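# Run machining cell work order and sort finished part

## Task

Act as the cell operator without trusting whatever state the previous shift left: carry out the work order and place a part that meets it in the good tray. A part that fails goes to the rework tray if further machining can still fix it, otherwise to the scrap tray. At the end the machine and the gauge must both be idle with no alarm showing, the machine doors must be shut, and no loose item may remain inside the machine.

## Robot and tools

Robot: two Doosan M1013 arms, left_arm and right_arm, each with a Robotiq 140 gripper whose fingers can fold if gripped near the palm or pushed tip-first. Grip parts in the outer quarter of the pads. Calibrated bases: left_arm at (-0.010, +0.535, 0) m, right_arm at (-0.071, -0.528, 0) m. The machine sits behind the bases, toward -x.

Scene frame: origin at table height midway between the nominal bases, +x out over the table, +z up, left_arm on the +y side. Results give each gripper's end_effector_position (m, the point between closed pads), quat_wxyz, velocities, Hand target, Tool commands, joint positions and torques, external joint torques, flange force (gripper axes), object_status and position_measured (counts: 3 fully open, 230 pads touching). Result lines machine.<page> and gauge fields give device state.

Arm row: every arm command is one row of 18 numbers, each in [-1, 1]: left dx, dy, dz, rx, ry, rz, gripper position, force_limit, speed, then the same nine for the right arm. The six pose numbers are an offset, not a pose: measured from that arm's Hand target as it stood when the action or move began, along the Hand target's own axes. 1.0 = 0.6 m or 180 degrees; rx, ry, rz form one rotation vector. Repeating the same offset in a new action moves further. All zeros re-requests the current Hand target. Gripper position: +1 open (140 mm), about -0.8 pads meet, -1 closes until blocked. force_limit and speed (both default +1) set pad force and closing rate. To leave a gripper unchanged, resend its last three numbers; 0 is a real command.

execute_actions(actions, cameras): actions run in order. Each action may carry rows (1 to 15 rows, one per 1/30 s step, each counted from the action's start pose), steps (1 to 450, default 15; after the rows the last row is held), until (ends early on device conditions, e.g. {"machine": {"queue": ["!=","running"]}} or {"all": {"status": "ended"}}; numbers need a comparison), and device commands under machine or gauge. An empty actions list just reports. Ramp offsets gradually (about +0.01 per row) to avoid shaking a held part. The controller clips each step to 70 mm and 16 degrees from the measured pose.

move(target, speed, blend, stop_force, zero, blocking, cameras): straight-line path to an offset row (or up to 15 rows, all counted from the same starting Hand targets). speed in m/s, 0.002 to 2, default 0.25; blend in m for corners; stop_force 10 to 80 N ends an arm's path on contact, used slowly and without wrist turning; zero resets the force baseline. blocking=false returns after 0.5 s; then use wait or stop before new rows or moves. The result adds a move: line (done, off_target, held, fault...) and limits (paced, held).

wait(seconds 0 to 10), stop() (brakes a running move, not devices), zoom_image(camera, region [x0,y0,x1,y1] up to 504x504 px) for cam_high, cam_low, cam_machine, cam_left_wrist, cam_right_wrist, show_instructions() for the work order images, read_manual(), finished_scene(scene 1 or 2).

Gripping: close with position -1 and confirm object_status 2 (0 moving, 1 blocked opening, 2 blocked closing, 3 reached target or pads met). To squeeze harder, raise force_limit and nudge position -1 to -0.98; to loosen, open and reclose slowly.

machine commands (one object or a list of up to 8, run in sequence): door shut/open, vise clamp/open, page (work_offsets, tools, program, measuring, position), register plus value (-9999 to 9999, mm for lengths; machine coordinates are zero or negative) plus write, cycle_start (needs doors shut, vise clamped, table at load place, valid program, no alarm), reset (clears alarm), feed_hold, home, probe, tool_set, tool_change (uses tool_call), air_blast, stop. Check state, alarm, entry, door_answer, queue, cycles_done, table_x_mm and the program page (program, revision, program_offset, load_peak, stored programs) before running; the last shift may have left wrong offsets, tools or programs.

gauge commands: clamp open/shut (pushers seat a part on rests against fence and stop), measure (only with clamp shut and nest all_down; reading arrives about 12 s later, the part must stay untouched), blast, stop. Rows no_1 to no_20 are the inspection-sheet readings in mm; readings counts finished measurements; compare with the work order to choose good, rework or scrap tray.

Avoid: dropping parts or releasing them while moving, knocking anything off the table, arms touching each other, pushing past a firm contact (144 N or joint torque limits cause a 10 s fault stop), long stretched holds that overheat motors, and hitting the doors while they move. Finish with doors shut, no alarm, both devices idle and the machine clear of loose items.

Each tool is called after "Emit:" as name(argument=value, ...), one argument or row to a line, values as JSON.

Reference images:

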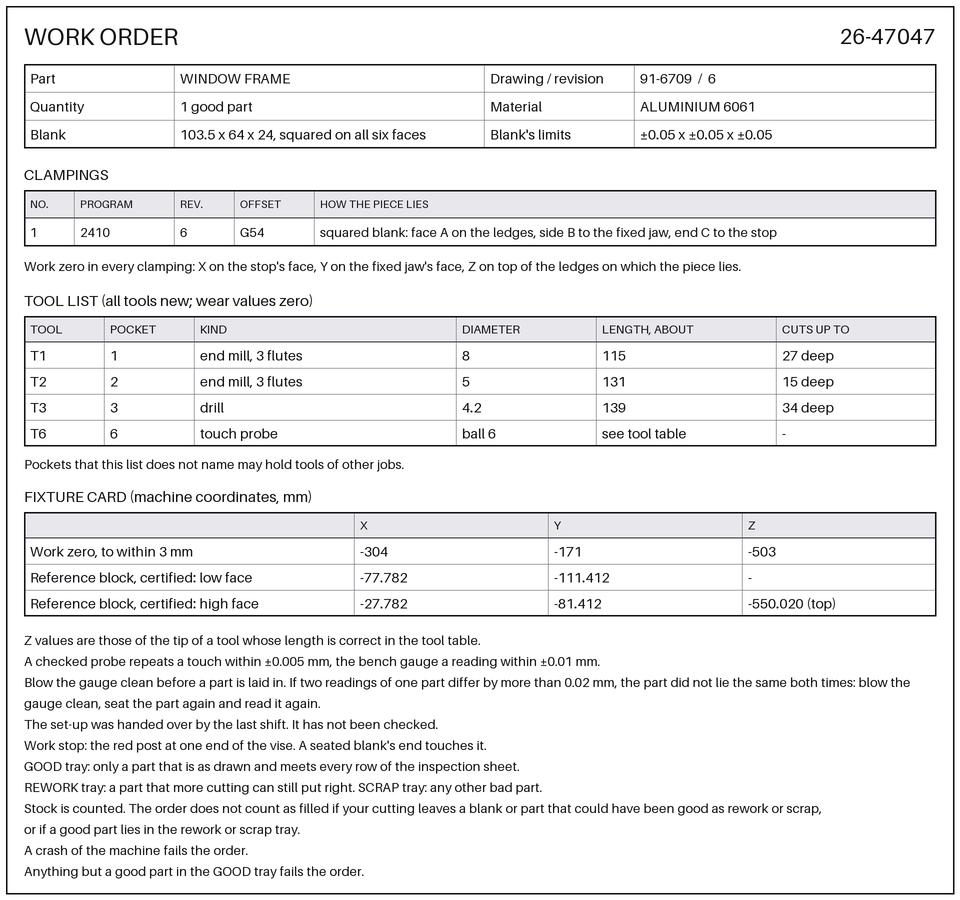

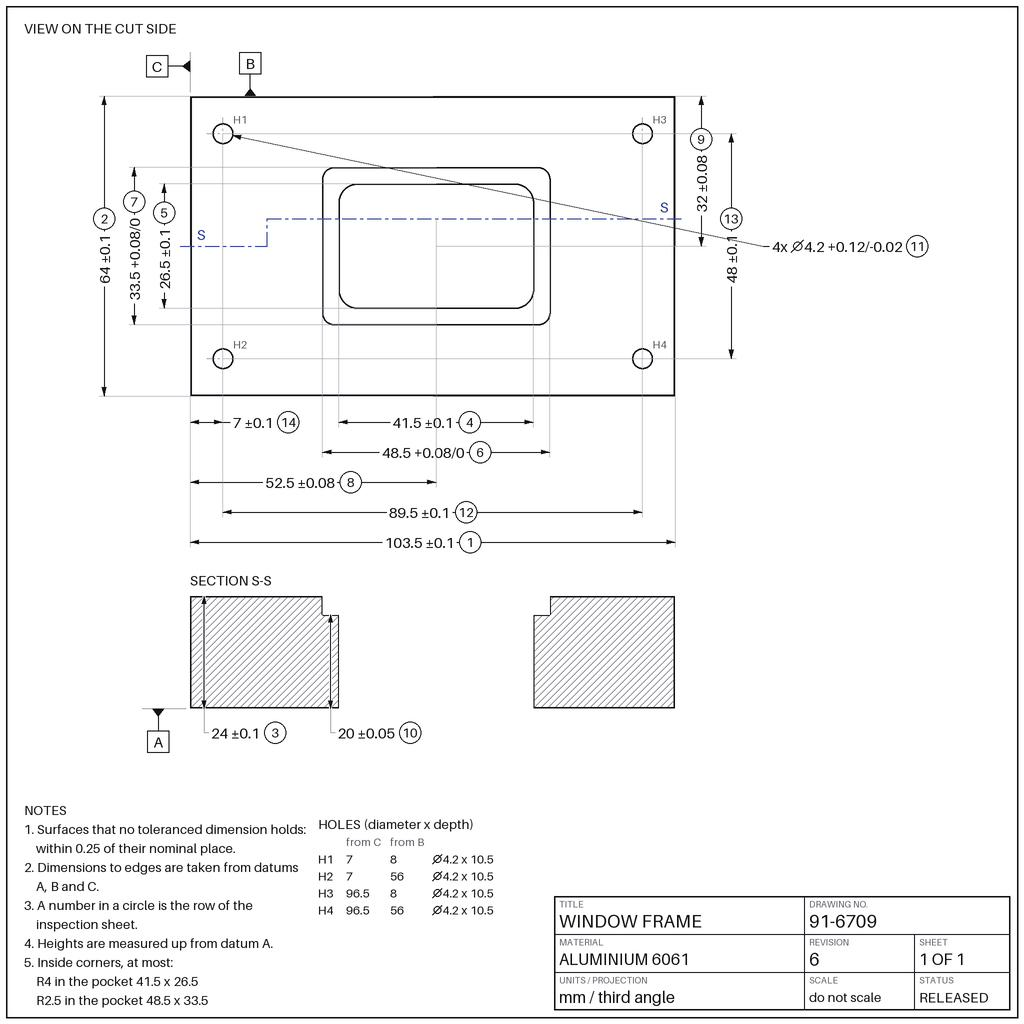

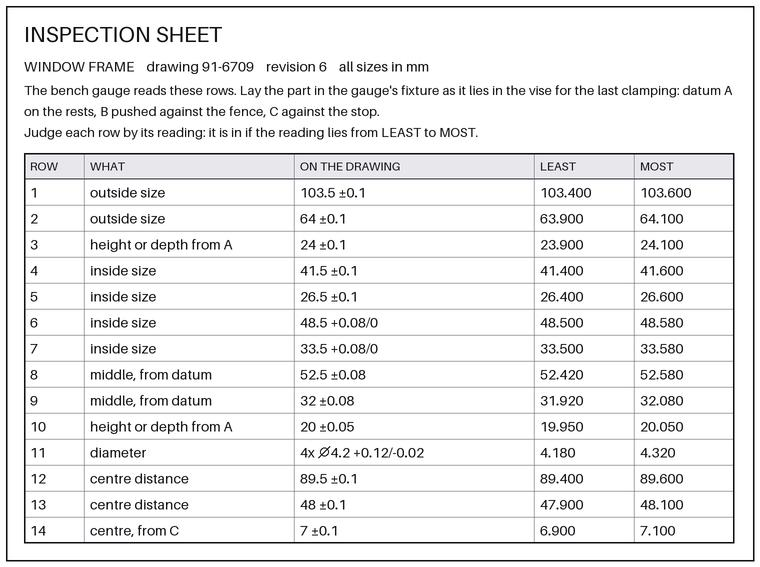

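## Session

Emit:
execute_actions(
  actions=[],
)

Scene clock: 0.00 s.
left_arm: end_effector_position=(+0.4257, +0.4900, +0.3691) position_measured=3 object_status=3 end_effector_quat_wxyz=(-0.033, +0.999, -0.029, +0.020) | right_arm: end_effector_position=(+0.3670, -0.5243, +0.3692) position_measured=3 object_status=3 end_effector_quat_wxyz=(+0.000, +0.026, +1.000, +0.000)
Joint positions: left_arm=[-0.195 -0.211 1.886 0.073 1.442 1.383] | right_arm=[-3.002 0.193 -1.87 0 -1.464 1.711]
Joint velocities: within noise
Joint torques (N m): no reading
External joint torques (N m): no reading
Flange force (N): no reading
Hand target: left_arm +0.4257, +0.4900, +0.3691; -0.033, +0.999, -0.029, +0.020 | right_arm +0.3670, -0.5243, +0.3692; +0.000, +0.026, +1.000, +0.000
Tool commands: left_gripper/position=+1.0 left_gripper/force_limit=+1.0 left_gripper/speed=+1.0 right_gripper/position=+1.0 right_gripper/force_limit=+1.0 right_gripper/speed=+1.0
machine.work_offsets: g54_x=-305.752 g54_y=-171.743 g54_z=-502.799 g55_x=+0.000 g55_y=+0.000 g55_z=+0.000 g56_x=+0.000 g56_y=+0.000 g56_z=+0.000
machine: state=done door_state=shut vise_state=clamped cycle_status=done cycles_done=0 table_x_mm=0 spindle_rpm=0 page=work_offsets entry=no_entry entries=0 queue=idle queue_left=0
gauge: nest=all_up blocks=free clamp_state=open readings=0

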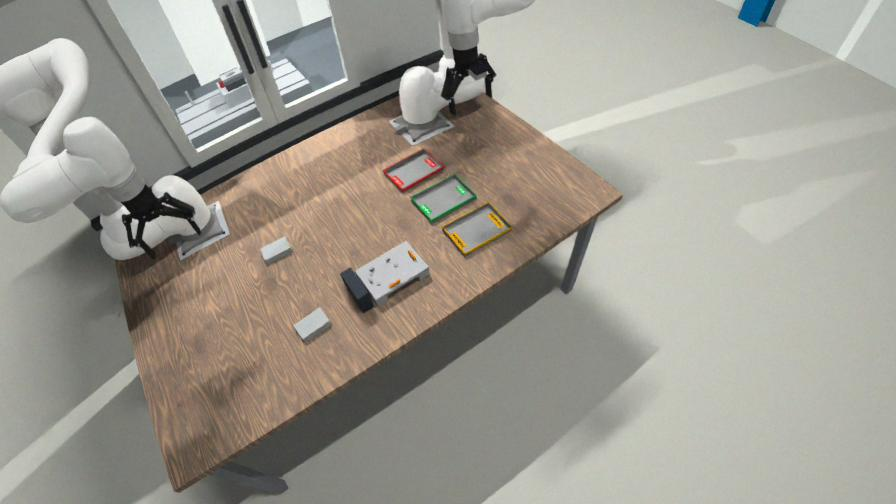

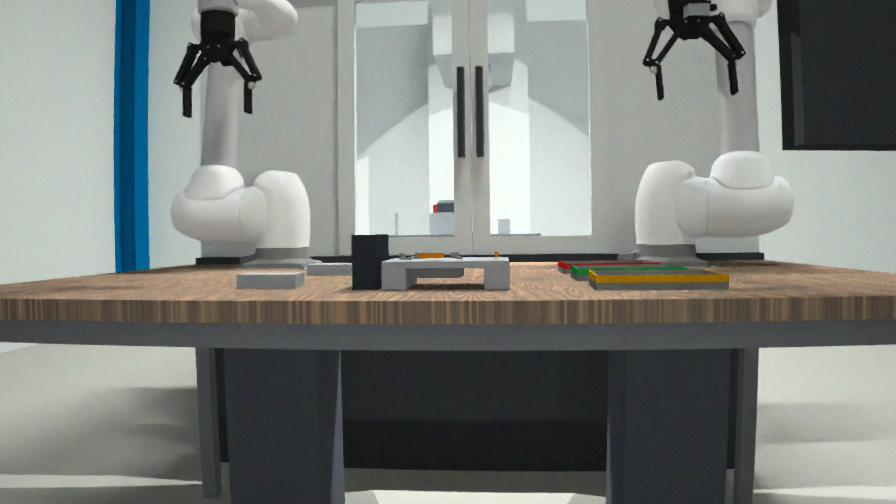

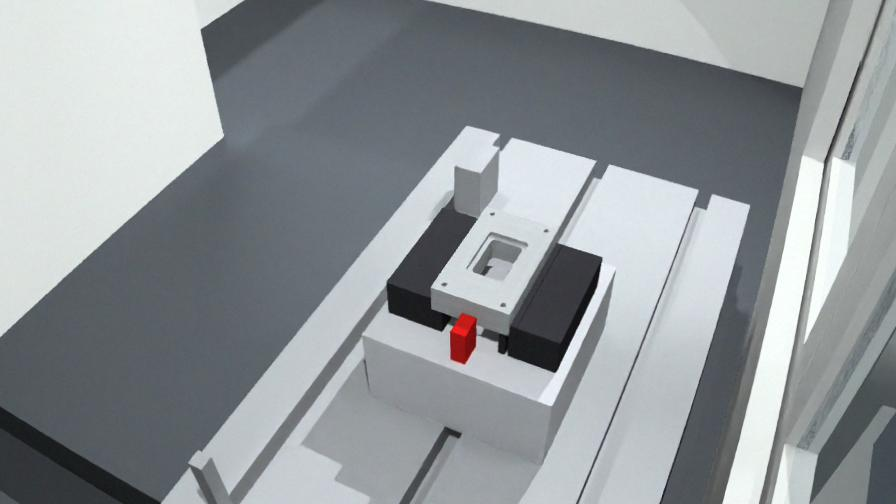

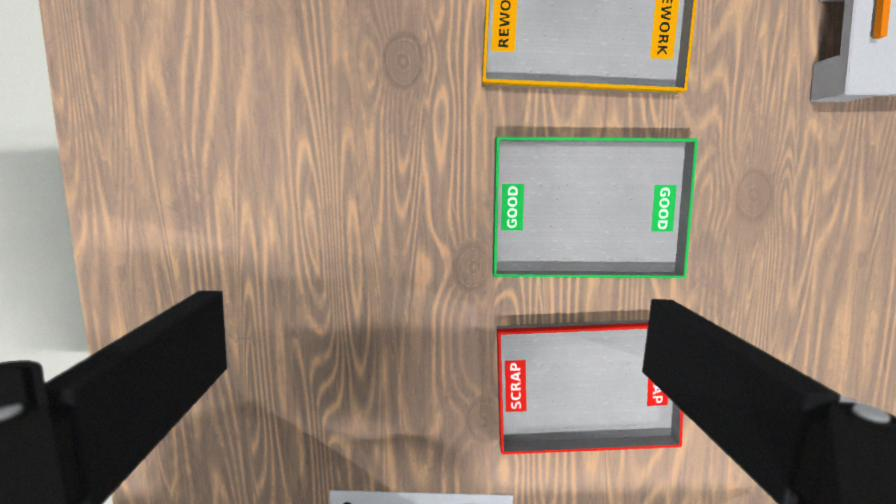

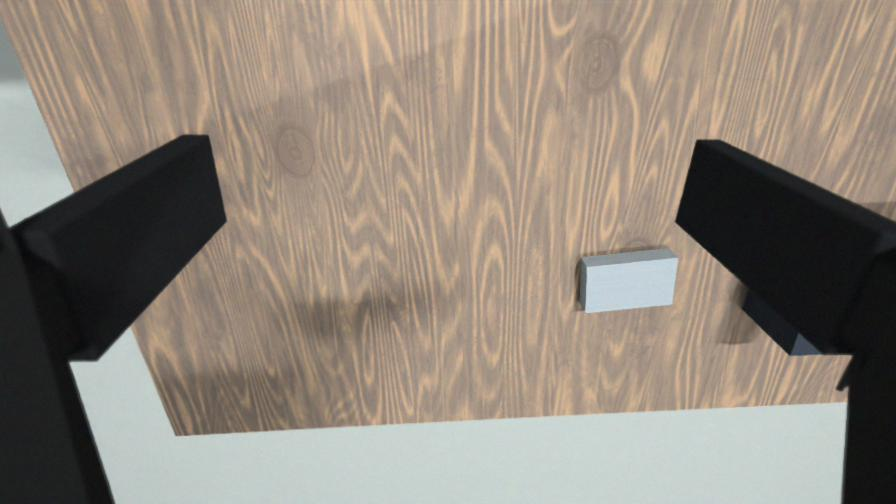

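Emit:
execute_actions(
  actions=[
    {"machine":{"page":"tools"},"steps":5},
    {"machine":{"page":"program"},"steps":5},
  ],
  cameras=[],
)

Emit:
execute_actions(
  actions=[
    {"machine":{"page":"measuring"},"steps":5},
  ],
  cameras=[],
)

Emit:
execute_actions(
  actions=[
    {"machine":{"page":"tools"},"steps":5},
  ],
  cameras=["cam_high", "cam_machine"],
)

Emit:
zoom_image(
  camera="cam_machine",
  region=[360, 120, 660, 420],
)

Emit:
zoom_image(
  camera="cam_high",
  region=[240, 130, 520, 350],
)

Scene clock: 14.20 s.
left_arm: end_effector_position=(+0.4257, +0.4900, +0.3691) position_measured=3 object_status=3 end_effector_quat_wxyz=(-0.033, +0.999, -0.029, +0.020) | right_arm: end_effector_position=(+0.3670, -0.5243, +0.3692) position_measured=3 object_status=3 end_effector_quat_wxyz=(+0.000, +0.026, +1.000, +0.000)
Joint positions: left_arm=[-0.195 -0.211 1.886 0.073 1.442 1.383] | right_arm=[-3.002 0.193 -1.87 0 -1.464 1.711]
Joint velocities: within noise
Joint torques (N m): left_arm=[0.58 -21.48 -44.07 4.37 -0.26 0.13] | right_arm=[-0.44 23.53 42.03 -4.21 0.26 0.05]
External joint torques (N m): left_arm=[-0.72 1.36 1.49 0.17 0.12 -0.14] | right_arm=[0.46 -1.54 0.36 -0.15 -0.31 -0.05]
External joint torques at the end of the 1st action: left_arm=[-0.79 0.93 1.47 0.17 0.13 -0.11] | right_arm=[0.47 -1.36 0.43 -0.18 -0.3 -0.08]
Flange force (N): left_arm=[-0.1 2.2 2.4] | right_arm=[-2.8 1.1 -0.9]
Flange force at the end of the 1st action (N): left_arm=[-0.8 2.2 2.2] | right_arm=[-2.6 1.0 -1.0]
Hand target: left_arm +0.4257, +0.4900, +0.3691; -0.033, +0.999, -0.029, +0.020 | right_arm +0.3670, -0.5243, +0.3692; +0.000, +0.026, +1.000, +0.000
Tool commands: left_gripper/position=+1.0 left_gripper/force_limit=+1.0 left_gripper/speed=+1.0 right_gripper/position=+1.0 right_gripper/force_limit=+1.0 right_gripper/speed=+1.0
machine.program: program=+2410 tool_call=+1 tool_in_spindle=+0 program_revision=+6 program_offset=+54 load_peak=+0 stored1_number=+2410 stored1_revision=+6 stored2_number=+6635 stored2_revision=+4 stored3_number=+7607 stored3_revision=+2 stored4_number=+0 stored4_revision=+0 cycles=+1
machine: state=done door_state=shut vise_state=clamped cycle_status=done cycles_done=0 table_x_mm=0 spindle_rpm=0 page=program entry=no_entry entries=0 queue=done queue_left=0
gauge: nest=all_up blocks=free clamp_state=open readings=0
No camera images: "cameras" was empty.

Scene clock: 14.57 s.
left_arm: end_effector_position=(+0.4257, +0.4900, +0.3691) position_measured=3 object_status=3 end_effector_quat_wxyz=(-0.033, +0.999, -0.029, +0.020) | right_arm: end_effector_position=(+0.3670, -0.5243, +0.3692) position_measured=3 object_status=3 end_effector_quat_wxyz=(+0.000, +0.026, +1.000, +0.000)
Joint positions: left_arm=[-0.195 -0.211 1.886 0.073 1.442 1.383] | right_arm=[-3.002 0.193 -1.87 0 -1.464 1.711]
Joint velocities: within noise
Joint torques (N m): left_arm=[0.58 -21.49 -43.92 4.35 -0.24 0.1] | right_arm=[-0.44 23.38 42.01 -4.21 0.24 0.07]
External joint torques (N m): left_arm=[-0.72 1.28 1.36 0.19 0.1 -0.11] | right_arm=[0.38 -1.41 0.34 -0.15 -0.29 -0.07]
Flange force (N): left_arm=[-0.1 2.1 2.2] | right_arm=[-2.6 0.9 -0.9]
Hand target: left_arm +0.4257, +0.4900, +0.3691; -0.033, +0.999, -0.029, +0.020 | right_arm +0.3670, -0.5243, +0.3692; +0.000, +0.026, +1.000, +0.000
Tool commands: left_gripper/position=+1.0 left_gripper/force_limit=+1.0 left_gripper/speed=+1.0 right_gripper/position=+1.0 right_gripper/force_limit=+1.0 right_gripper/speed=+1.0
machine.measuring: probe_x=+0.000 probe_y=+0.000 probe_z=+0.000 probe_move_x=+0.000 probe_move_y=+0.000 probe_move_z=+0.000 probe_radius=+2.990 probe_off_x=+0.000 probe_off_y=+0.000 setter_z=-520.000 probe_touched=+0 probe_found_x=+0.000 probe_found_y=+0.000 probe_found_z=+0.000 set_length=+0.000 set_diameter=+0.000
machine: state=done door_state=shut vise_state=clamped cycle_status=done cycles_done=0 table_x_mm=0 spindle_rpm=0 page=measuring entry=no_entry entries=0 queue=done queue_left=0
gauge: nest=all_up blocks=free clamp_state=open readings=0
No camera images: "cameras" was empty.

Scene clock: 14.93 s.
left_arm: end_effector_position=(+0.4257, +0.4900, +0.3691) position_measured=3 object_status=3 end_effector_quat_wxyz=(-0.033, +0.999, -0.029, +0.020) | right_arm: end_effector_position=(+0.3670, -0.5243, +0.3692) position_measured=3 object_status=3 end_effector_quat_wxyz=(+0.000, +0.026, +1.000, +0.000)
Joint positions: left_arm=[-0.195 -0.211 1.886 0.073 1.442 1.383] | right_arm=[-3.002 0.193 -1.87 0 -1.464 1.711]
Joint velocities: within noise
Joint torques (N m): left_arm=[0.79 -21.28 -44.08 4.37 -0.25 0.09] | right_arm=[-0.45 23.2 41.95 -4.15 0.22 0.05]
External joint torques (N m): left_arm=[-0.97 1.3 1.59 0.16 0.11 -0.09] | right_arm=[0.45 -1.1 0.56 -0.21 -0.27 -0.05]
Flange force (N): left_arm=[-0.4 2.7 2.5] | right_arm=[-2.4 1.0 -1.2]
Hand target: left_arm +0.4257, +0.4900, +0.3691; -0.033, +0.999, -0.029, +0.020 | right_arm +0.3670, -0.5243, +0.3692; +0.000, +0.026, +1.000, +0.000
Tool commands: left_gripper/position=+1.0 left_gripper/force_limit=+1.0 left_gripper/speed=+1.0 right_gripper/position=+1.0 right_gripper/force_limit=+1.0 right_gripper/speed=+1.0
machine.tools: t1_length=+115.021 t1_length_wear=+0.000 t1_diameter=+7.997 t1_diameter_wear=+0.000 t1_pocket=+1.000 t2_length=+130.662 t2_length_wear=+0.000 t2_diameter=+4.992 t2_diameter_wear=+0.000 t2_pocket=+2.000 t3_length=+138.584 t3_length_wear=+0.000 t3_diameter=+4.199 t3_diameter_wear=+0.000 t3_pocket=+3.000 t4_length=+106.619 t4_length_wear=+0.000 t4_diameter=+5.996 t4_diameter_wear=+0.000 t4_pocket=+4.000 t5_length=+121.414 t5_length_wear=+0.000 t5_diameter=+5.992 t5_diameter_wear=+0.000 t5_pocket=+5.000 t6_length=+160.953 t6_length_wear=+0.000 t6_diameter=+6.000 t6_diameter_wear=+0.000 t6_pocket=+6.000
machine: state=done door_state=shut vise_state=clamped cycle_status=done cycles_done=0 table_x_mm=0 spindle_rpm=0 page=tools entry=no_entry entries=0 queue=done queue_left=0
gauge: nest=all_up blocks=free clamp_state=open readings=0
Images, in order (width x height): cam_high 896x504, cam_machine 896x504.

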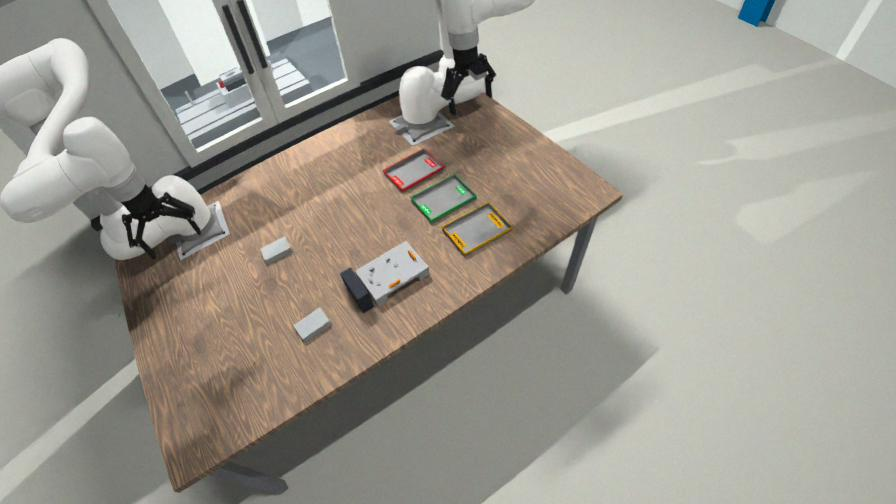

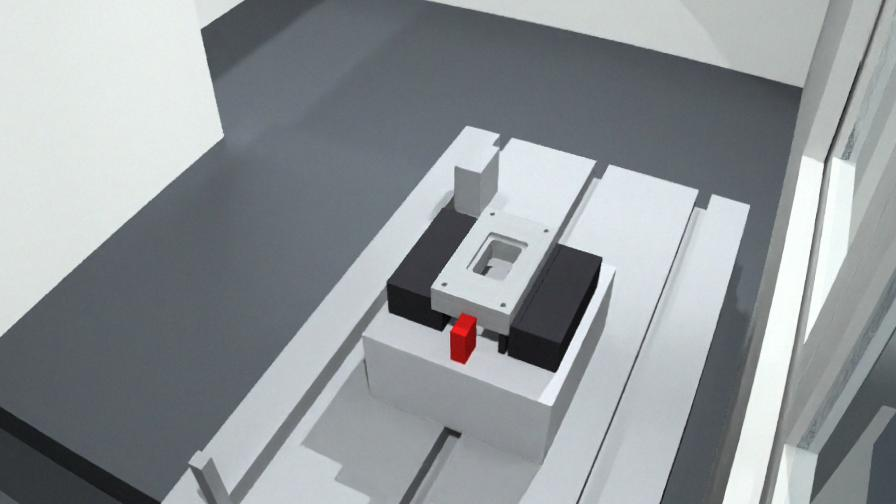

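Scaled by 1.680 from the camera's 896x504 image, which has a finer 1280x720 frame.

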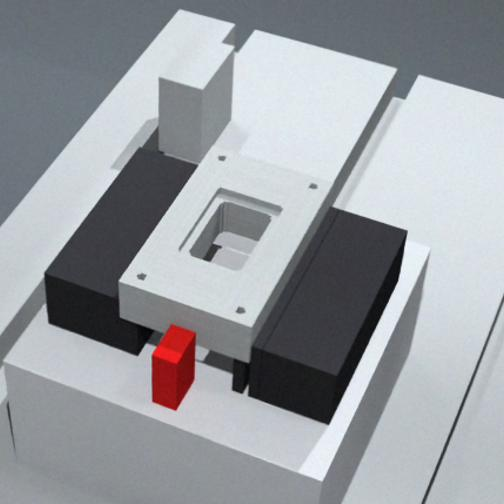

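Scaled by 1.800 from the camera's 896x504 image, which has a finer 1280x720 frame.

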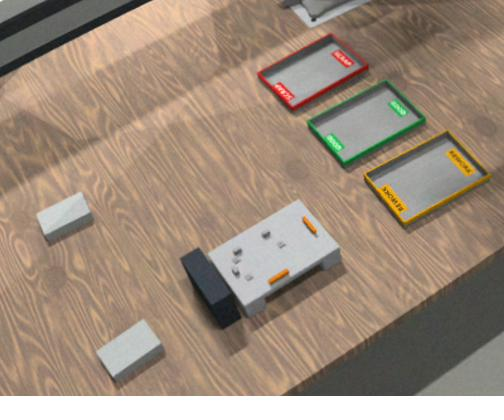

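Emit:
execute_actions(
  actions=[
    {"machine":[{"register":"tool_call","value":6,"write":true},{"tool_change":true},{"tool_set":true,"page":"measuring"}],"steps":450,"until":{"machine":{"queue":["!=","running"]}}},
    {"steps":450,"until":{"machine":{"queue":["!=","running"]}}},
    {"steps":450,"until":{"machine":{"queue":["!=","running"]}}},
  ],
  cameras=["cam_machine"],
)

Scene clock: 85.90 s.
left_arm: end_effector_position=(+0.4257, +0.4900, +0.3691) position_measured=3 object_status=3 end_effector_quat_wxyz=(-0.033, +0.999, -0.029, +0.020) | right_arm: end_effector_position=(+0.3670, -0.5243, +0.3692) position_measured=3 object_status=3 end_effector_quat_wxyz=(+0.000, +0.026, +1.000, +0.000)
Joint positions: left_arm=[-0.195 -0.211 1.886 0.073 1.442 1.383] | right_arm=[-3.002 0.193 -1.87 0 -1.464 1.711]
Joint velocities: within noise
Joint torques (N m): left_arm=[1.01 -21.46 -43.99 4.38 -0.24 0.14] | right_arm=[-0.33 23.4 42.05 -4.2 0.24 0.07]
External joint torques (N m): left_arm=[-1.15 1.28 1.38 0.18 0.11 -0.14] | right_arm=[0.39 -1.31 0.56 -0.17 -0.29 -0.07]
External joint torques at the end of the 1st action: left_arm=[-1.14 0.84 1.59 0.21 0.07 -0.13] | right_arm=[0.39 -1.24 0.37 -0.15 -0.28 -0.05]
External joint torques at the end of the 2nd action: left_arm=[-0.69 0.44 1.34 0.19 0.1 -0.11] | right_arm=[0.5 -1.23 0.58 -0.17 -0.27 -0.06]
Flange force (N): left_arm=[-0.3 3.2 2.1] | right_arm=[-2.7 0.9 -1.2]
Flange force at the end of the 1st action (N): left_arm=[-1.3 3.1 2.4] | right_arm=[-2.4 0.9 -0.9]
Flange force at the end of the 2nd action (N): left_arm=[-1.4 1.9 2.0] | right_arm=[-2.6 1.2 -1.2]
Hand target: left_arm +0.4257, +0.4900, +0.3691; -0.033, +0.999, -0.029, +0.020 | right_arm +0.3670, -0.5243, +0.3692; +0.000, +0.026, +1.000, +0.000
Tool commands: left_gripper/position=+1.0 left_gripper/force_limit=+1.0 left_gripper/speed=+1.0 right_gripper/position=+1.0 right_gripper/force_limit=+1.0 right_gripper/speed=+1.0
machine.measuring: probe_x=+0.000 probe_y=+0.000 probe_z=+0.000 probe_move_x=+0.000 probe_move_y=+0.000 probe_move_z=+0.000 probe_radius=+2.990 probe_off_x=+0.000 probe_off_y=+0.000 setter_z=-520.000 probe_touched=+0 probe_found_x=+0.000 probe_found_y=+0.000 probe_found_z=+0.000 set_length=+160.957 set_diameter=+6.000
machine: state=done door_state=shut vise_state=clamped cycle_status=done cycles_done=0 table_x_mm=0 spindle_rpm=0 page=measuring entries=3 queue=done queue_left=0
gauge: nest=all_up blocks=free clamp_state=open readings=0
Images, in order (width x height): cam_machine 896x504.

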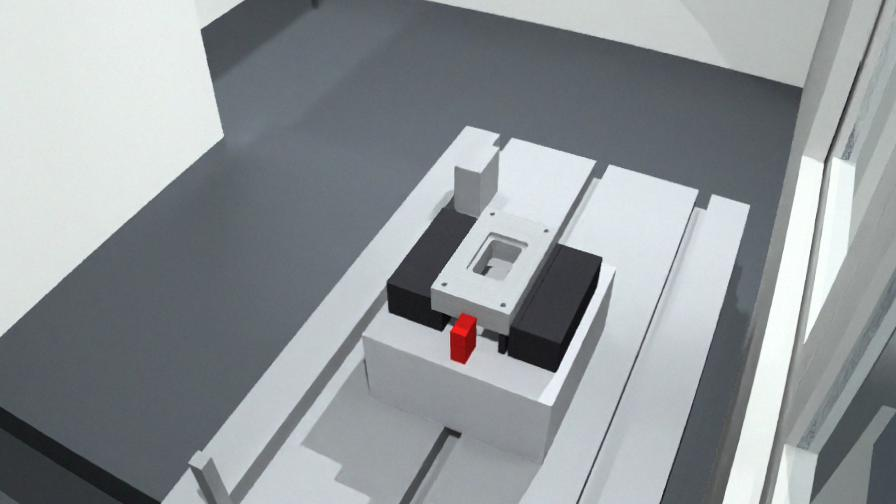

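Emit:
execute_actions(
  actions=[
    {"machine":[{"register":"probe_x","value":-52.782,"write":true},{"register":"probe_y","value":-96.412,"write":true},{"register":"probe_z","value":-535,"write":true},{"register":"probe_move_z","value":-25,"write":true},{"probe":true}],"steps":450,"until":{"machine":{"queue":["!=","running"]}}},
    {"steps":450,"until":{"machine":{"queue":["!=","running"]}}},
  ],
  cameras=["cam_machine"],
)

Scene clock: 104.50 s.
left_arm: end_effector_position=(+0.4257, +0.4900, +0.3691) position_measured=3 object_status=3 end_effector_quat_wxyz=(-0.033, +0.999, -0.029, +0.020) | right_arm: end_effector_position=(+0.3670, -0.5243, +0.3692) position_measured=3 object_status=3 end_effector_quat_wxyz=(+0.000, +0.026, +1.000, +0.000)
Joint positions: left_arm=[-0.195 -0.211 1.886 0.073 1.442 1.383] | right_arm=[-3.002 0.193 -1.87 0 -1.464 1.711]
Joint velocities: within noise
Joint torques (N m): left_arm=[0.41 -21.51 -44.23 4.38 -0.25 0.09] | right_arm=[-0.26 23.26 41.96 -4.22 0.27 0.06]
External joint torques (N m): left_arm=[-0.49 1.23 1.67 0.16 0.12 -0.09] | right_arm=[0.33 -1.25 0.59 -0.16 -0.31 -0.06]
External joint torques at the end of the 1st action: left_arm=[-0.95 0.92 1.35 0.18 0.1 -0.13] | right_arm=[0.52 -1.51 0.31 -0.13 -0.28 -0.04]
Flange force (N): left_arm=[-0.5 1.6 2.7] | right_arm=[-2.7 0.8 -1.3]
Flange force at the end of the 1st action (N): left_arm=[-0.8 2.6 2.0] | right_arm=[-2.7 1.3 -0.8]
Hand target: left_arm +0.4257, +0.4900, +0.3691; -0.033, +0.999, -0.029, +0.020 | right_arm +0.3670, -0.5243, +0.3692; +0.000, +0.026, +1.000, +0.000
Tool commands: left_gripper/position=+1.0 left_gripper/force_limit=+1.0 left_gripper/speed=+1.0 right_gripper/position=+1.0 right_gripper/force_limit=+1.0 right_gripper/speed=+1.0
machine.measuring: probe_x=-52.782 probe_y=-96.412 probe_z=-535.000 probe_move_x=+0.000 probe_move_y=+0.000 probe_move_z=-25.000 probe_radius=+2.990 probe_off_x=+0.000 probe_off_y=+0.000 setter_z=-520.000 probe_touched=+1 probe_found_x=-52.782 probe_found_y=-96.412 probe_found_z=-550.020 set_length=+160.957 set_diameter=+6.000
machine: state=done door_state=shut vise_state=clamped cycle_status=done cycles_done=0 table_x_mm=0 spindle_rpm=0 page=measuring entries=8 queue=done queue_left=0
gauge: nest=all_up blocks=free clamp_state=open readings=0
Images, in order (width x height): cam_machine 896x504.

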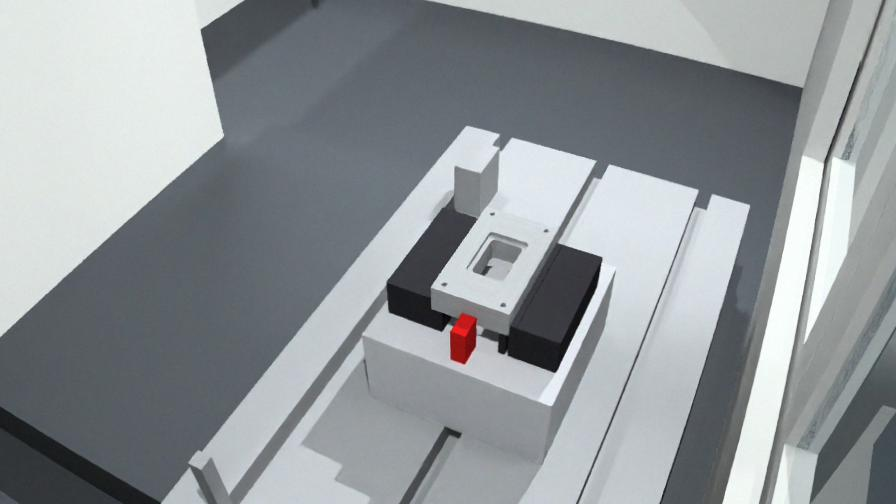

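Emit:
execute_actions(
  actions=[
    {"machine":[{"register":"probe_z","value":-557,"write":true},{"register":"probe_move_z","value":0,"write":true},{"register":"probe_x","value":-90.782,"write":true},{"register":"probe_move_x","value":18,"write":true},{"probe":true}],"steps":450,"until":{"machine":{"queue":["!=","running"]}}},
    {"steps":450,"until":{"machine":{"queue":["!=","running"]}}},
  ],
  cameras=["cam_machine"],
)

Emit:
execute_actions(
  actions=[
    {"machine":[{"register":"probe_x","value":-14.782,"write":true},{"register":"probe_move_x","value":-18,"write":true},{"probe":true}],"steps":450,"until":{"machine":{"queue":["!=","running"]}}},
    {"steps":450,"until":{"machine":{"queue":["!=","running"]}}},
  ],
  cameras=[],
)

Emit:
execute_actions(
  actions=[
    {"machine":[{"register":"probe_move_x","value":0,"write":true},{"register":"probe_x","value":-52.782,"write":true},{"register":"probe_y","value":-124.412,"write":true},{"register":"probe_move_y","value":18,"write":true},{"probe":true}],"steps":450,"until":{"machine":{"queue":["!=","running"]}}},
    {"steps":450,"until":{"machine":{"queue":["!=","running"]}}},
  ],
  cameras=[],
)

Emit:
execute_actions(
  actions=[
    {"machine":[{"register":"probe_y","value":-68.412,"write":true},{"register":"probe_move_y","value":-18,"write":true},{"probe":true}],"steps":450,"until":{"machine":{"queue":["!=","running"]}}},
    {"steps":450,"until":{"machine":{"queue":["!=","running"]}}},
  ],
  cameras=[],
)

Scene clock: 146.47 s.
left_arm: end_effector_position=(+0.4257, +0.4900, +0.3691) position_measured=3 object_status=3 end_effector_quat_wxyz=(-0.033, +0.999, -0.029, +0.020) | right_arm: end_effector_position=(+0.3670, -0.5243, +0.3692) position_measured=3 object_status=3 end_effector_quat_wxyz=(+0.000, +0.026, +1.000, +0.000)
Joint positions: left_arm=[-0.195 -0.211 1.886 0.073 1.442 1.383] | right_arm=[-3.002 0.193 -1.87 0 -1.464 1.711]
Joint velocities: within noise
Joint torques (N m): left_arm=[0.54 -21.49 -44.11 4.43 -0.23 0.12] | right_arm=[-0.47 23.18 42.04 -4.21 0.25 0.08]
External joint torques (N m): left_arm=[-0.68 1.31 1.6 0.11 0.1 -0.12] | right_arm=[0.5 -1.12 0.5 -0.16 -0.29 -0.08]
External joint torques at the end of the 1st action: left_arm=[-0.98 1.17 1.85 0.12 0.13 -0.13] | right_arm=[0.51 -1.36 0.54 -0.14 -0.25 -0.07]
Flange force (N): left_arm=[-0.3 2.1 2.6] | right_arm=[-2.3 1.1 -1.2]
Flange force at the end of the 1st action (N): left_arm=[-1.0 2.7 2.9] | right_arm=[-2.8 1.2 -1.1]
Hand target: left_arm +0.4257, +0.4900, +0.3691; -0.033, +0.999, -0.029, +0.020 | right_arm +0.3670, -0.5243, +0.3692; +0.000, +0.026, +1.000, +0.000
Tool commands: left_gripper/position=+1.0 left_gripper/force_limit=+1.0 left_gripper/speed=+1.0 right_gripper/position=+1.0 right_gripper/force_limit=+1.0 right_gripper/speed=+1.0
machine.measuring: probe_x=-90.782 probe_y=-96.412 probe_z=-557.000 probe_move_x=+18.000 probe_move_y=+0.000 probe_move_z=+0.000 probe_radius=+2.990 probe_off_x=+0.000 probe_off_y=+0.000 setter_z=-520.000 probe_touched=+1 probe_found_x=-77.783 probe_found_y=-96.412 probe_found_z=-557.000 set_length=+160.957 set_diameter=+6.000
machine: state=done door_state=shut vise_state=clamped cycle_status=done cycles_done=0 table_x_mm=0 spindle_rpm=0 page=measuring entries=13 queue=done queue_left=0
gauge: nest=all_up blocks=free clamp_state=open readings=0
Images, in order (width x height): cam_machine 896x504.

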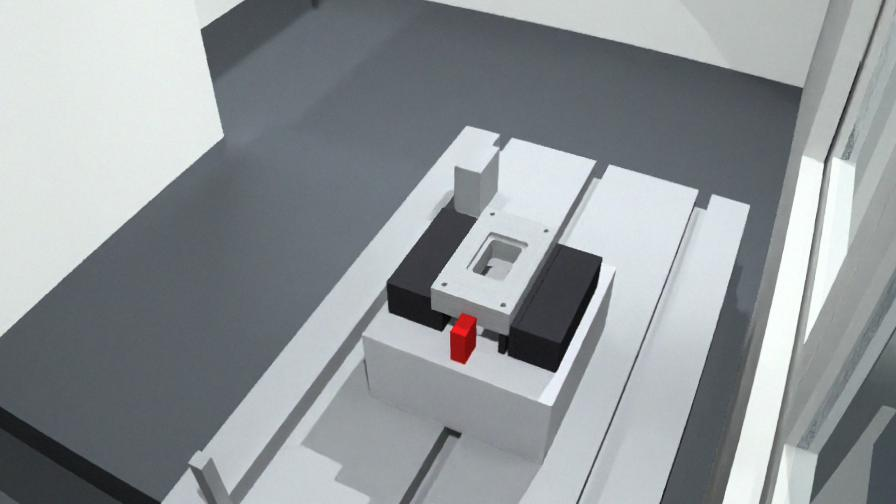

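Scene clock: 155.43 s.
left_arm: end_effector_position=(+0.4257, +0.4900, +0.3691) position_measured=3 object_status=3 end_effector_quat_wxyz=(-0.033, +0.999, -0.029, +0.020) | right_arm: end_effector_position=(+0.3670, -0.5243, +0.3692) position_measured=3 object_status=3 end_effector_quat_wxyz=(+0.000, +0.026, +1.000, +0.000)
Joint positions: left_arm=[-0.195 -0.211 1.886 0.073 1.442 1.383] | right_arm=[-3.002 0.193 -1.87 0 -1.464 1.711]
Joint velocities: within noise
Joint torques (N m): left_arm=[0.49 -21.65 -44.06 4.46 -0.24 0.1] | right_arm=[-0.2 23.41 41.97 -4.2 0.24 0.07]
External joint torques (N m): left_arm=[-0.64 1.79 1.68 0.06 0.11 -0.1] | right_arm=[0.26 -1.35 0.55 -0.17 -0.3 -0.07]
External joint torques at the end of the 1st action: left_arm=[-0.57 1.16 1.64 0.18 0.12 -0.11] | right_arm=[0.75 -1.31 0.39 -0.15 -0.27 -0.07]
Flange force (N): left_arm=[0.4 2.0 2.8] | right_arm=[-2.8 0.6 -1.2]
Flange force at the end of the 1st action (N): left_arm=[-0.6 1.8 2.6] | right_arm=[-2.4 1.7 -0.9]
Hand target: left_arm +0.4257, +0.4900, +0.3691; -0.033, +0.999, -0.029, +0.020 | right_arm +0.3670, -0.5243, +0.3692; +0.000, +0.026, +1.000, +0.000
Tool commands: left_gripper/position=+1.0 left_gripper/force_limit=+1.0 left_gripper/speed=+1.0 right_gripper/position=+1.0 right_gripper/force_limit=+1.0 right_gripper/speed=+1.0
machine.measuring: probe_x=-14.782 probe_y=-96.412 probe_z=-557.000 probe_move_x=-18.000 probe_move_y=+0.000 probe_move_z=+0.000 probe_radius=+2.990 probe_off_x=+0.000 probe_off_y=+0.000 setter_z=-520.000 probe_touched=+1 probe_found_x=-27.782 probe_found_y=-96.412 probe_found_z=-557.000 set_length=+160.957 set_diameter=+6.000
machine: state=done door_state=shut vise_state=clamped cycle_status=done cycles_done=0 table_x_mm=0 spindle_rpm=0 page=measuring entries=16 queue=done queue_left=0
gauge: nest=all_up blocks=free clamp_state=open readings=0
No camera images: "cameras" was empty.

Scene clock: 164.77 s.
left_arm: end_effector_position=(+0.4257, +0.4900, +0.3691) position_measured=3 object_status=3 end_effector_quat_wxyz=(-0.033, +0.999, -0.029, +0.020) | right_arm: end_effector_position=(+0.3670, -0.5243, +0.3692) position_measured=3 object_status=3 end_effector_quat_wxyz=(+0.000, +0.026, +1.000, +0.000)
Joint positions: left_arm=[-0.195 -0.211 1.886 0.073 1.442 1.383] | right_arm=[-3.002 0.193 -1.87 0 -1.464 1.711]
Joint velocities: within noise
Joint torques (N m): left_arm=[0.72 -21.77 -43.99 4.35 -0.21 0.11] | right_arm=[-0.54 23.41 42.08 -4.22 0.21 0.08]
External joint torques (N m): left_arm=[-0.78 1.15 1.19 0.22 0.08 -0.12] | right_arm=[0.55 -1.41 0.28 -0.13 -0.26 -0.08]
External joint torques at the end of the 1st action: left_arm=[-0.88 1.05 1.6 0.15 0.09 -0.08] | right_arm=[0.39 -1.17 0.54 -0.18 -0.27 -0.06]
Flange force (N): left_arm=[-0.1 2.3 1.9] | right_arm=[-2.5 1.2 -0.7]
Flange force at the end of the 1st action (N): left_arm=[-0.8 2.4 2.5] | right_arm=[-2.5 0.9 -1.2]
Hand target: left_arm +0.4257, +0.4900, +0.3691; -0.033, +0.999, -0.029, +0.020 | right_arm +0.3670, -0.5243, +0.3692; +0.000, +0.026, +1.000, +0.000
Tool commands: left_gripper/position=+1.0 left_gripper/force_limit=+1.0 left_gripper/speed=+1.0 right_gripper/position=+1.0 right_gripper/force_limit=+1.0 right_gripper/speed=+1.0
machine.measuring: probe_x=-52.782 probe_y=-124.412 probe_z=-557.000 probe_move_x=+0.000 probe_move_y=+18.000 probe_move_z=+0.000 probe_radius=+2.990 probe_off_x=+0.000 probe_off_y=+0.000 setter_z=-520.000 probe_touched=+1 probe_found_x=-52.782 probe_found_y=-111.411 probe_found_z=-557.000 set_length=+160.957 set_diameter=+6.000
machine: state=done door_state=shut vise_state=clamped cycle_status=done cycles_done=0 table_x_mm=0 spindle_rpm=0 page=measuring entries=21 queue=done queue_left=0
gauge: nest=all_up blocks=free clamp_state=open readings=0
No camera images: "cameras" was empty.

Scene clock: 173.50 s.
left_arm: end_effector_position=(+0.4257, +0.4900, +0.3691) position_measured=3 object_status=3 end_effector_quat_wxyz=(-0.033, +0.999, -0.029, +0.020) | right_arm: end_effector_position=(+0.3670, -0.5243, +0.3692) position_measured=3 object_status=3 end_effector_quat_wxyz=(+0.000, +0.026, +1.000, +0.000)
Joint positions: left_arm=[-0.195 -0.211 1.886 0.073 1.442 1.383] | right_arm=[-3.002 0.193 -1.87 0 -1.464 1.711]
Joint velocities: within noise
Joint torques (N m): left_arm=[0.74 -21.34 -43.98 4.38 -0.26 0.08] | right_arm=[-0.28 23.46 42.05 -4.19 0.22 0.07]
External joint torques (N m): left_arm=[-0.81 1.03 1.47 0.16 0.13 -0.08] | right_arm=[0.33 -1.37 0.46 -0.18 -0.27 -0.07]
External joint torques at the end of the 1st action: left_arm=[-1.07 1.45 1.6 0.19 0.09 -0.07] | right_arm=[0.59 -1.23 0.43 -0.2 -0.26 -0.06]
Flange force (N): left_arm=[-0.7 2.2 2.2] | right_arm=[-2.7 0.8 -1.0]
Flange force at the end of the 1st action (N): left_arm=[-0.2 2.9 2.6] | right_arm=[-2.4 1.4 -1.0]
Hand target: left_arm +0.4257, +0.4900, +0.3691; -0.033, +0.999, -0.029, +0.020 | right_arm +0.3670, -0.5243, +0.3692; +0.000, +0.026, +1.000, +0.000
Tool commands: left_gripper/position=+1.0 left_gripper/force_limit=+1.0 left_gripper/speed=+1.0 right_gripper/position=+1.0 right_gripper/force_limit=+1.0 right_gripper/speed=+1.0
machine.measuring: probe_x=-52.782 probe_y=-68.412 probe_z=-557.000 probe_move_x=+0.000 probe_move_y=-18.000 probe_move_z=+0.000 probe_radius=+2.990 probe_off_x=+0.000 probe_off_y=+0.000 setter_z=-520.000 probe_touched=+1 probe_found_x=-52.782 probe_found_y=-81.413 probe_found_z=-557.000 set_length=+160.957 set_diameter=+6.000
machine: state=done door_state=shut vise_state=clamped cycle_status=done cycles_done=0 table_x_mm=0 spindle_rpm=0 page=measuring entries=24 queue=done queue_left=0
gauge: nest=all_up blocks=free clamp_state=open readings=0
No camera images: "cameras" was empty.

Emit:
execute_actions(
  actions=[
    {"machine":[{"register":"tool_call","value":1,"write":true},{"tool_change":true},{"tool_set":true,"page":"measuring"}],"steps":450,"until":{"machine":{"queue":["!=","running"]}}},
    {"steps":450,"until":{"machine":{"queue":["!=","running"]}}},
    {"steps":450,"until":{"machine":{"queue":["!=","running"]}}},
  ],
  cameras=[],
)

Emit:
execute_actions(
  actions=[
    {"machine":[{"register":"tool_call","value":2,"write":true},{"tool_change":true},{"tool_set":true,"page":"measuring"}],"steps":450,"until":{"machine":{"queue":["!=","running"]}}},
    {"steps":450,"until":{"machine":{"queue":["!=","running"]}}},
    {"steps":450,"until":{"machine":{"queue":["!=","running"]}}},
  ],
  cameras=[],
)

Emit:
execute_actions(
  actions=[
    {"machine":[{"register":"tool_call","value":3,"write":true},{"tool_change":true},{"tool_set":true,"page":"measuring"}],"steps":450,"until":{"machine":{"queue":["!=","running"]}}},
    {"steps":450,"until":{"machine":{"queue":["!=","running"]}}},
    {"steps":450,"until":{"machine":{"queue":["!=","running"]}}},
  ],
  cameras=["cam_machine"],
)

Scene clock: 216.73 s.
left_arm: end_effector_position=(+0.4257, +0.4900, +0.3691) position_measured=3 object_status=3 end_effector_quat_wxyz=(-0.033, +0.999, -0.029, +0.020) | right_arm: end_effector_position=(+0.3670, -0.5243, +0.3692) position_measured=3 object_status=3 end_effector_quat_wxyz=(+0.000, +0.026, +1.000, +0.000)
Joint positions: left_arm=[-0.195 -0.211 1.886 0.073 1.442 1.383] | right_arm=[-3.002 0.193 -1.87 0 -1.464 1.711]
Joint velocities: within noise
Joint torques (N m): left_arm=[0.81 -21.46 -44.13 4.41 -0.24 0.14] | right_arm=[-0.28 23.26 42.02 -4.17 0.25 0.05]
External joint torques (N m): left_arm=[-0.96 1.12 1.59 0.14 0.11 -0.14] | right_arm=[0.36 -1.41 0.4 -0.18 -0.29 -0.05]
External joint torques at the end of the 1st action: left_arm=[-0.89 1.41 1.84 0.12 0.12 -0.09] | right_arm=[0.42 -1.18 0.47 -0.16 -0.25 -0.06]
External joint torques at the end of the 2nd action: left_arm=[-0.62 1.02 1.65 0.18 0.09 -0.13] | right_arm=[0.54 -1 0.42 -0.15 -0.3 -0.07]
Flange force (N): left_arm=[-0.8 2.7 2.5] | right_arm=[-2.7 0.9 -1.0]
Flange force at the end of the 1st action (N): left_arm=[-0.6 2.5 2.9] | right_arm=[-2.4 1.0 -1.0]
Flange force at the end of the 2nd action (N): left_arm=[-0.9 1.9 2.6] | right_arm=[-2.0 1.2 -1.1]
Hand target: left_arm +0.4257, +0.4900, +0.3691; -0.033, +0.999, -0.029, +0.020 | right_arm +0.3670, -0.5243, +0.3692; +0.000, +0.026, +1.000, +0.000
Tool commands: left_gripper/position=+1.0 left_gripper/force_limit=+1.0 left_gripper/speed=+1.0 right_gripper/position=+1.0 right_gripper/force_limit=+1.0 right_gripper/speed=+1.0
machine.measuring: probe_x=-52.782 probe_y=-68.412 probe_z=-557.000 probe_move_x=+0.000 probe_move_y=-18.000 probe_move_z=+0.000 probe_radius=+2.990 probe_off_x=+0.000 probe_off_y=+0.000 setter_z=-520.000 probe_touched=+1 probe_found_x=-52.782 probe_found_y=-81.413 probe_found_z=-557.000 set_length=+115.023 set_diameter=+7.997
machine: state=done door_state=shut vise_state=clamped cycle_status=done cycles_done=0 table_x_mm=0 spindle_rpm=0 page=measuring entries=27 queue=done queue_left=0
gauge: nest=all_up blocks=free clamp_state=open readings=0
No camera images: "cameras" was empty.

Scene clock: 241.93 s.
left_arm: end_effector_position=(+0.4257, +0.4900, +0.3691) position_measured=3 object_status=3 end_effector_quat_wxyz=(-0.033, +0.999, -0.029, +0.020) | right_arm: end_effector_position=(+0.3670, -0.5243, +0.3692) position_measured=3 object_status=3 end_effector_quat_wxyz=(+0.000, +0.026, +1.000, +0.000)
Joint positions: left_arm=[-0.195 -0.211 1.886 0.073 1.442 1.383] | right_arm=[-3.002 0.193 -1.87 0 -1.464 1.711]
Joint velocities: within noise
Joint torques (N m): left_arm=[0.59 -21 -44.06 4.4 -0.21 0.12] | right_arm=[-0.14 23.25 42.01 -4.21 0.22 0.08]
External joint torques (N m): left_arm=[-0.71 0.66 1.49 0.14 0.08 -0.13] | right_arm=[0.22 -1.28 0.49 -0.15 -0.26 -0.08]
External joint torques at the end of the 1st action: left_arm=[-0.82 1.03 1.64 0.15 0.1 -0.09] | right_arm=[0.55 -1.25 0.46 -0.18 -0.26 -0.08]
External joint torques at the end of the 2nd action: left_arm=[-0.79 0.46 1.39 0.16 0.06 -0.09] | right_arm=[0.42 -1.31 0.58 -0.17 -0.27 -0.08]
Flange force (N): left_arm=[-1.3 2.0 2.3] | right_arm=[-2.6 0.5 -1.1]
Flange force at the end of the 1st action (N): left_arm=[-0.9 2.3 2.6] | right_arm=[-2.5 1.2 -1.0]
Flange force at the end of the 2nd action (N): left_arm=[-1.5 2.1 2.1] | right_arm=[-2.8 0.9 -1.2]
Hand target: left_arm +0.4257, +0.4900, +0.3691; -0.033, +0.999, -0.029, +0.020 | right_arm +0.3670, -0.5243, +0.3692; +0.000, +0.026, +1.000, +0.000
Tool commands: left_gripper/position=+1.0 left_gripper/force_limit=+1.0 left_gripper/speed=+1.0 right_gripper/position=+1.0 right_gripper/force_limit=+1.0 right_gripper/speed=+1.0
machine.measuring: probe_x=-52.782 probe_y=-68.412 probe_z=-557.000 probe_move_x=+0.000 probe_move_y=-18.000 probe_move_z=+0.000 probe_radius=+2.990 probe_off_x=+0.000 probe_off_y=+0.000 setter_z=-520.000 probe_touched=+1 probe_found_x=-52.782 probe_found_y=-81.413 probe_found_z=-557.000 set_length=+130.663 set_diameter=+4.994
machine: state=done door_state=shut vise_state=clamped cycle_status=done cycles_done=0 table_x_mm=0 spindle_rpm=0 page=measuring entries=30 queue=done queue_left=0
gauge: nest=all_up blocks=free clamp_state=open readings=0
No camera images: "cameras" was empty.

Scene clock: 266.97 s.
left_arm: end_effector_position=(+0.4257, +0.4900, +0.3691) position_measured=3 object_status=3 end_effector_quat_wxyz=(-0.033, +0.999, -0.029, +0.020) | right_arm: end_effector_position=(+0.3670, -0.5243, +0.3692) position_measured=3 object_status=3 end_effector_quat_wxyz=(+0.000, +0.026, +1.000, +0.000)
Joint positions: left_arm=[-0.195 -0.211 1.886 0.073 1.442 1.383] | right_arm=[-3.002 0.193 -1.87 0 -1.464 1.711]
Joint velocities: within noise
Joint torques (N m): left_arm=[0.71 -21.09 -44.09 4.38 -0.21 0.11] | right_arm=[-0.53 23.23 42.01 -4.17 0.26 0.08]
External joint torques (N m): left_arm=[-0.87 1.11 1.65 0.15 0.08 -0.11] | right_arm=[0.55 -1.08 0.56 -0.2 -0.31 -0.08]
External joint torques at the end of the 1st action: left_arm=[-0.75 1.2 1.57 0.15 0.12 -0.14] | right_arm=[0.43 -1.25 0.43 -0.15 -0.27 -0.1]
External joint torques at the end of the 2nd action: left_arm=[-0.45 1.15 1.57 0.18 0.11 -0.14] | right_arm=[0.51 -1.29 0.53 -0.17 -0.31 -0.06]
Flange force (N): left_arm=[-0.8 2.4 2.6] | right_arm=[-2.3 1.2 -1.3]
Flange force at the end of the 1st action (N): left_arm=[-0.5 2.3 2.5] | right_arm=[-2.5 0.9 -1.0]
Flange force at the end of the 2nd action (N): left_arm=[-0.5 1.6 2.5] | right_arm=[-2.6 1.2 -1.2]
Hand target: left_arm +0.4257, +0.4900, +0.3691; -0.033, +0.999, -0.029, +0.020 | right_arm +0.3670, -0.5243, +0.3692; +0.000, +0.026, +1.000, +0.000
Tool commands: left_gripper/position=+1.0 left_gripper/force_limit=+1.0 left_gripper/speed=+1.0 right_gripper/position=+1.0 right_gripper/force_limit=+1.0 right_gripper/speed=+1.0
machine.measuring: probe_x=-52.782 probe_y=-68.412 probe_z=-557.000 probe_move_x=+0.000 probe_move_y=-18.000 probe_move_z=+0.000 probe_radius=+2.990 probe_off_x=+0.000 probe_off_y=+0.000 setter_z=-520.000 probe_touched=+1 probe_found_x=-52.782 probe_found_y=-81.413 probe_found_z=-557.000 set_length=+138.583 set_diameter=+4.199
machine: state=done door_state=shut vise_state=clamped cycle_status=done cycles_done=0 table_x_mm=0 spindle_rpm=0 page=measuring entries=33 queue=done queue_left=0
gauge: nest=all_up blocks=free clamp_state=open readings=0
Images, in order (width x height): cam_machine 896x504.

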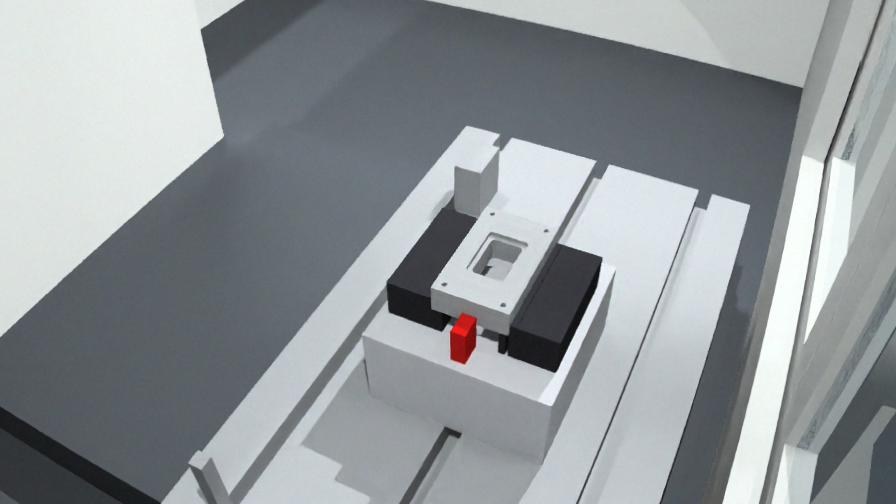

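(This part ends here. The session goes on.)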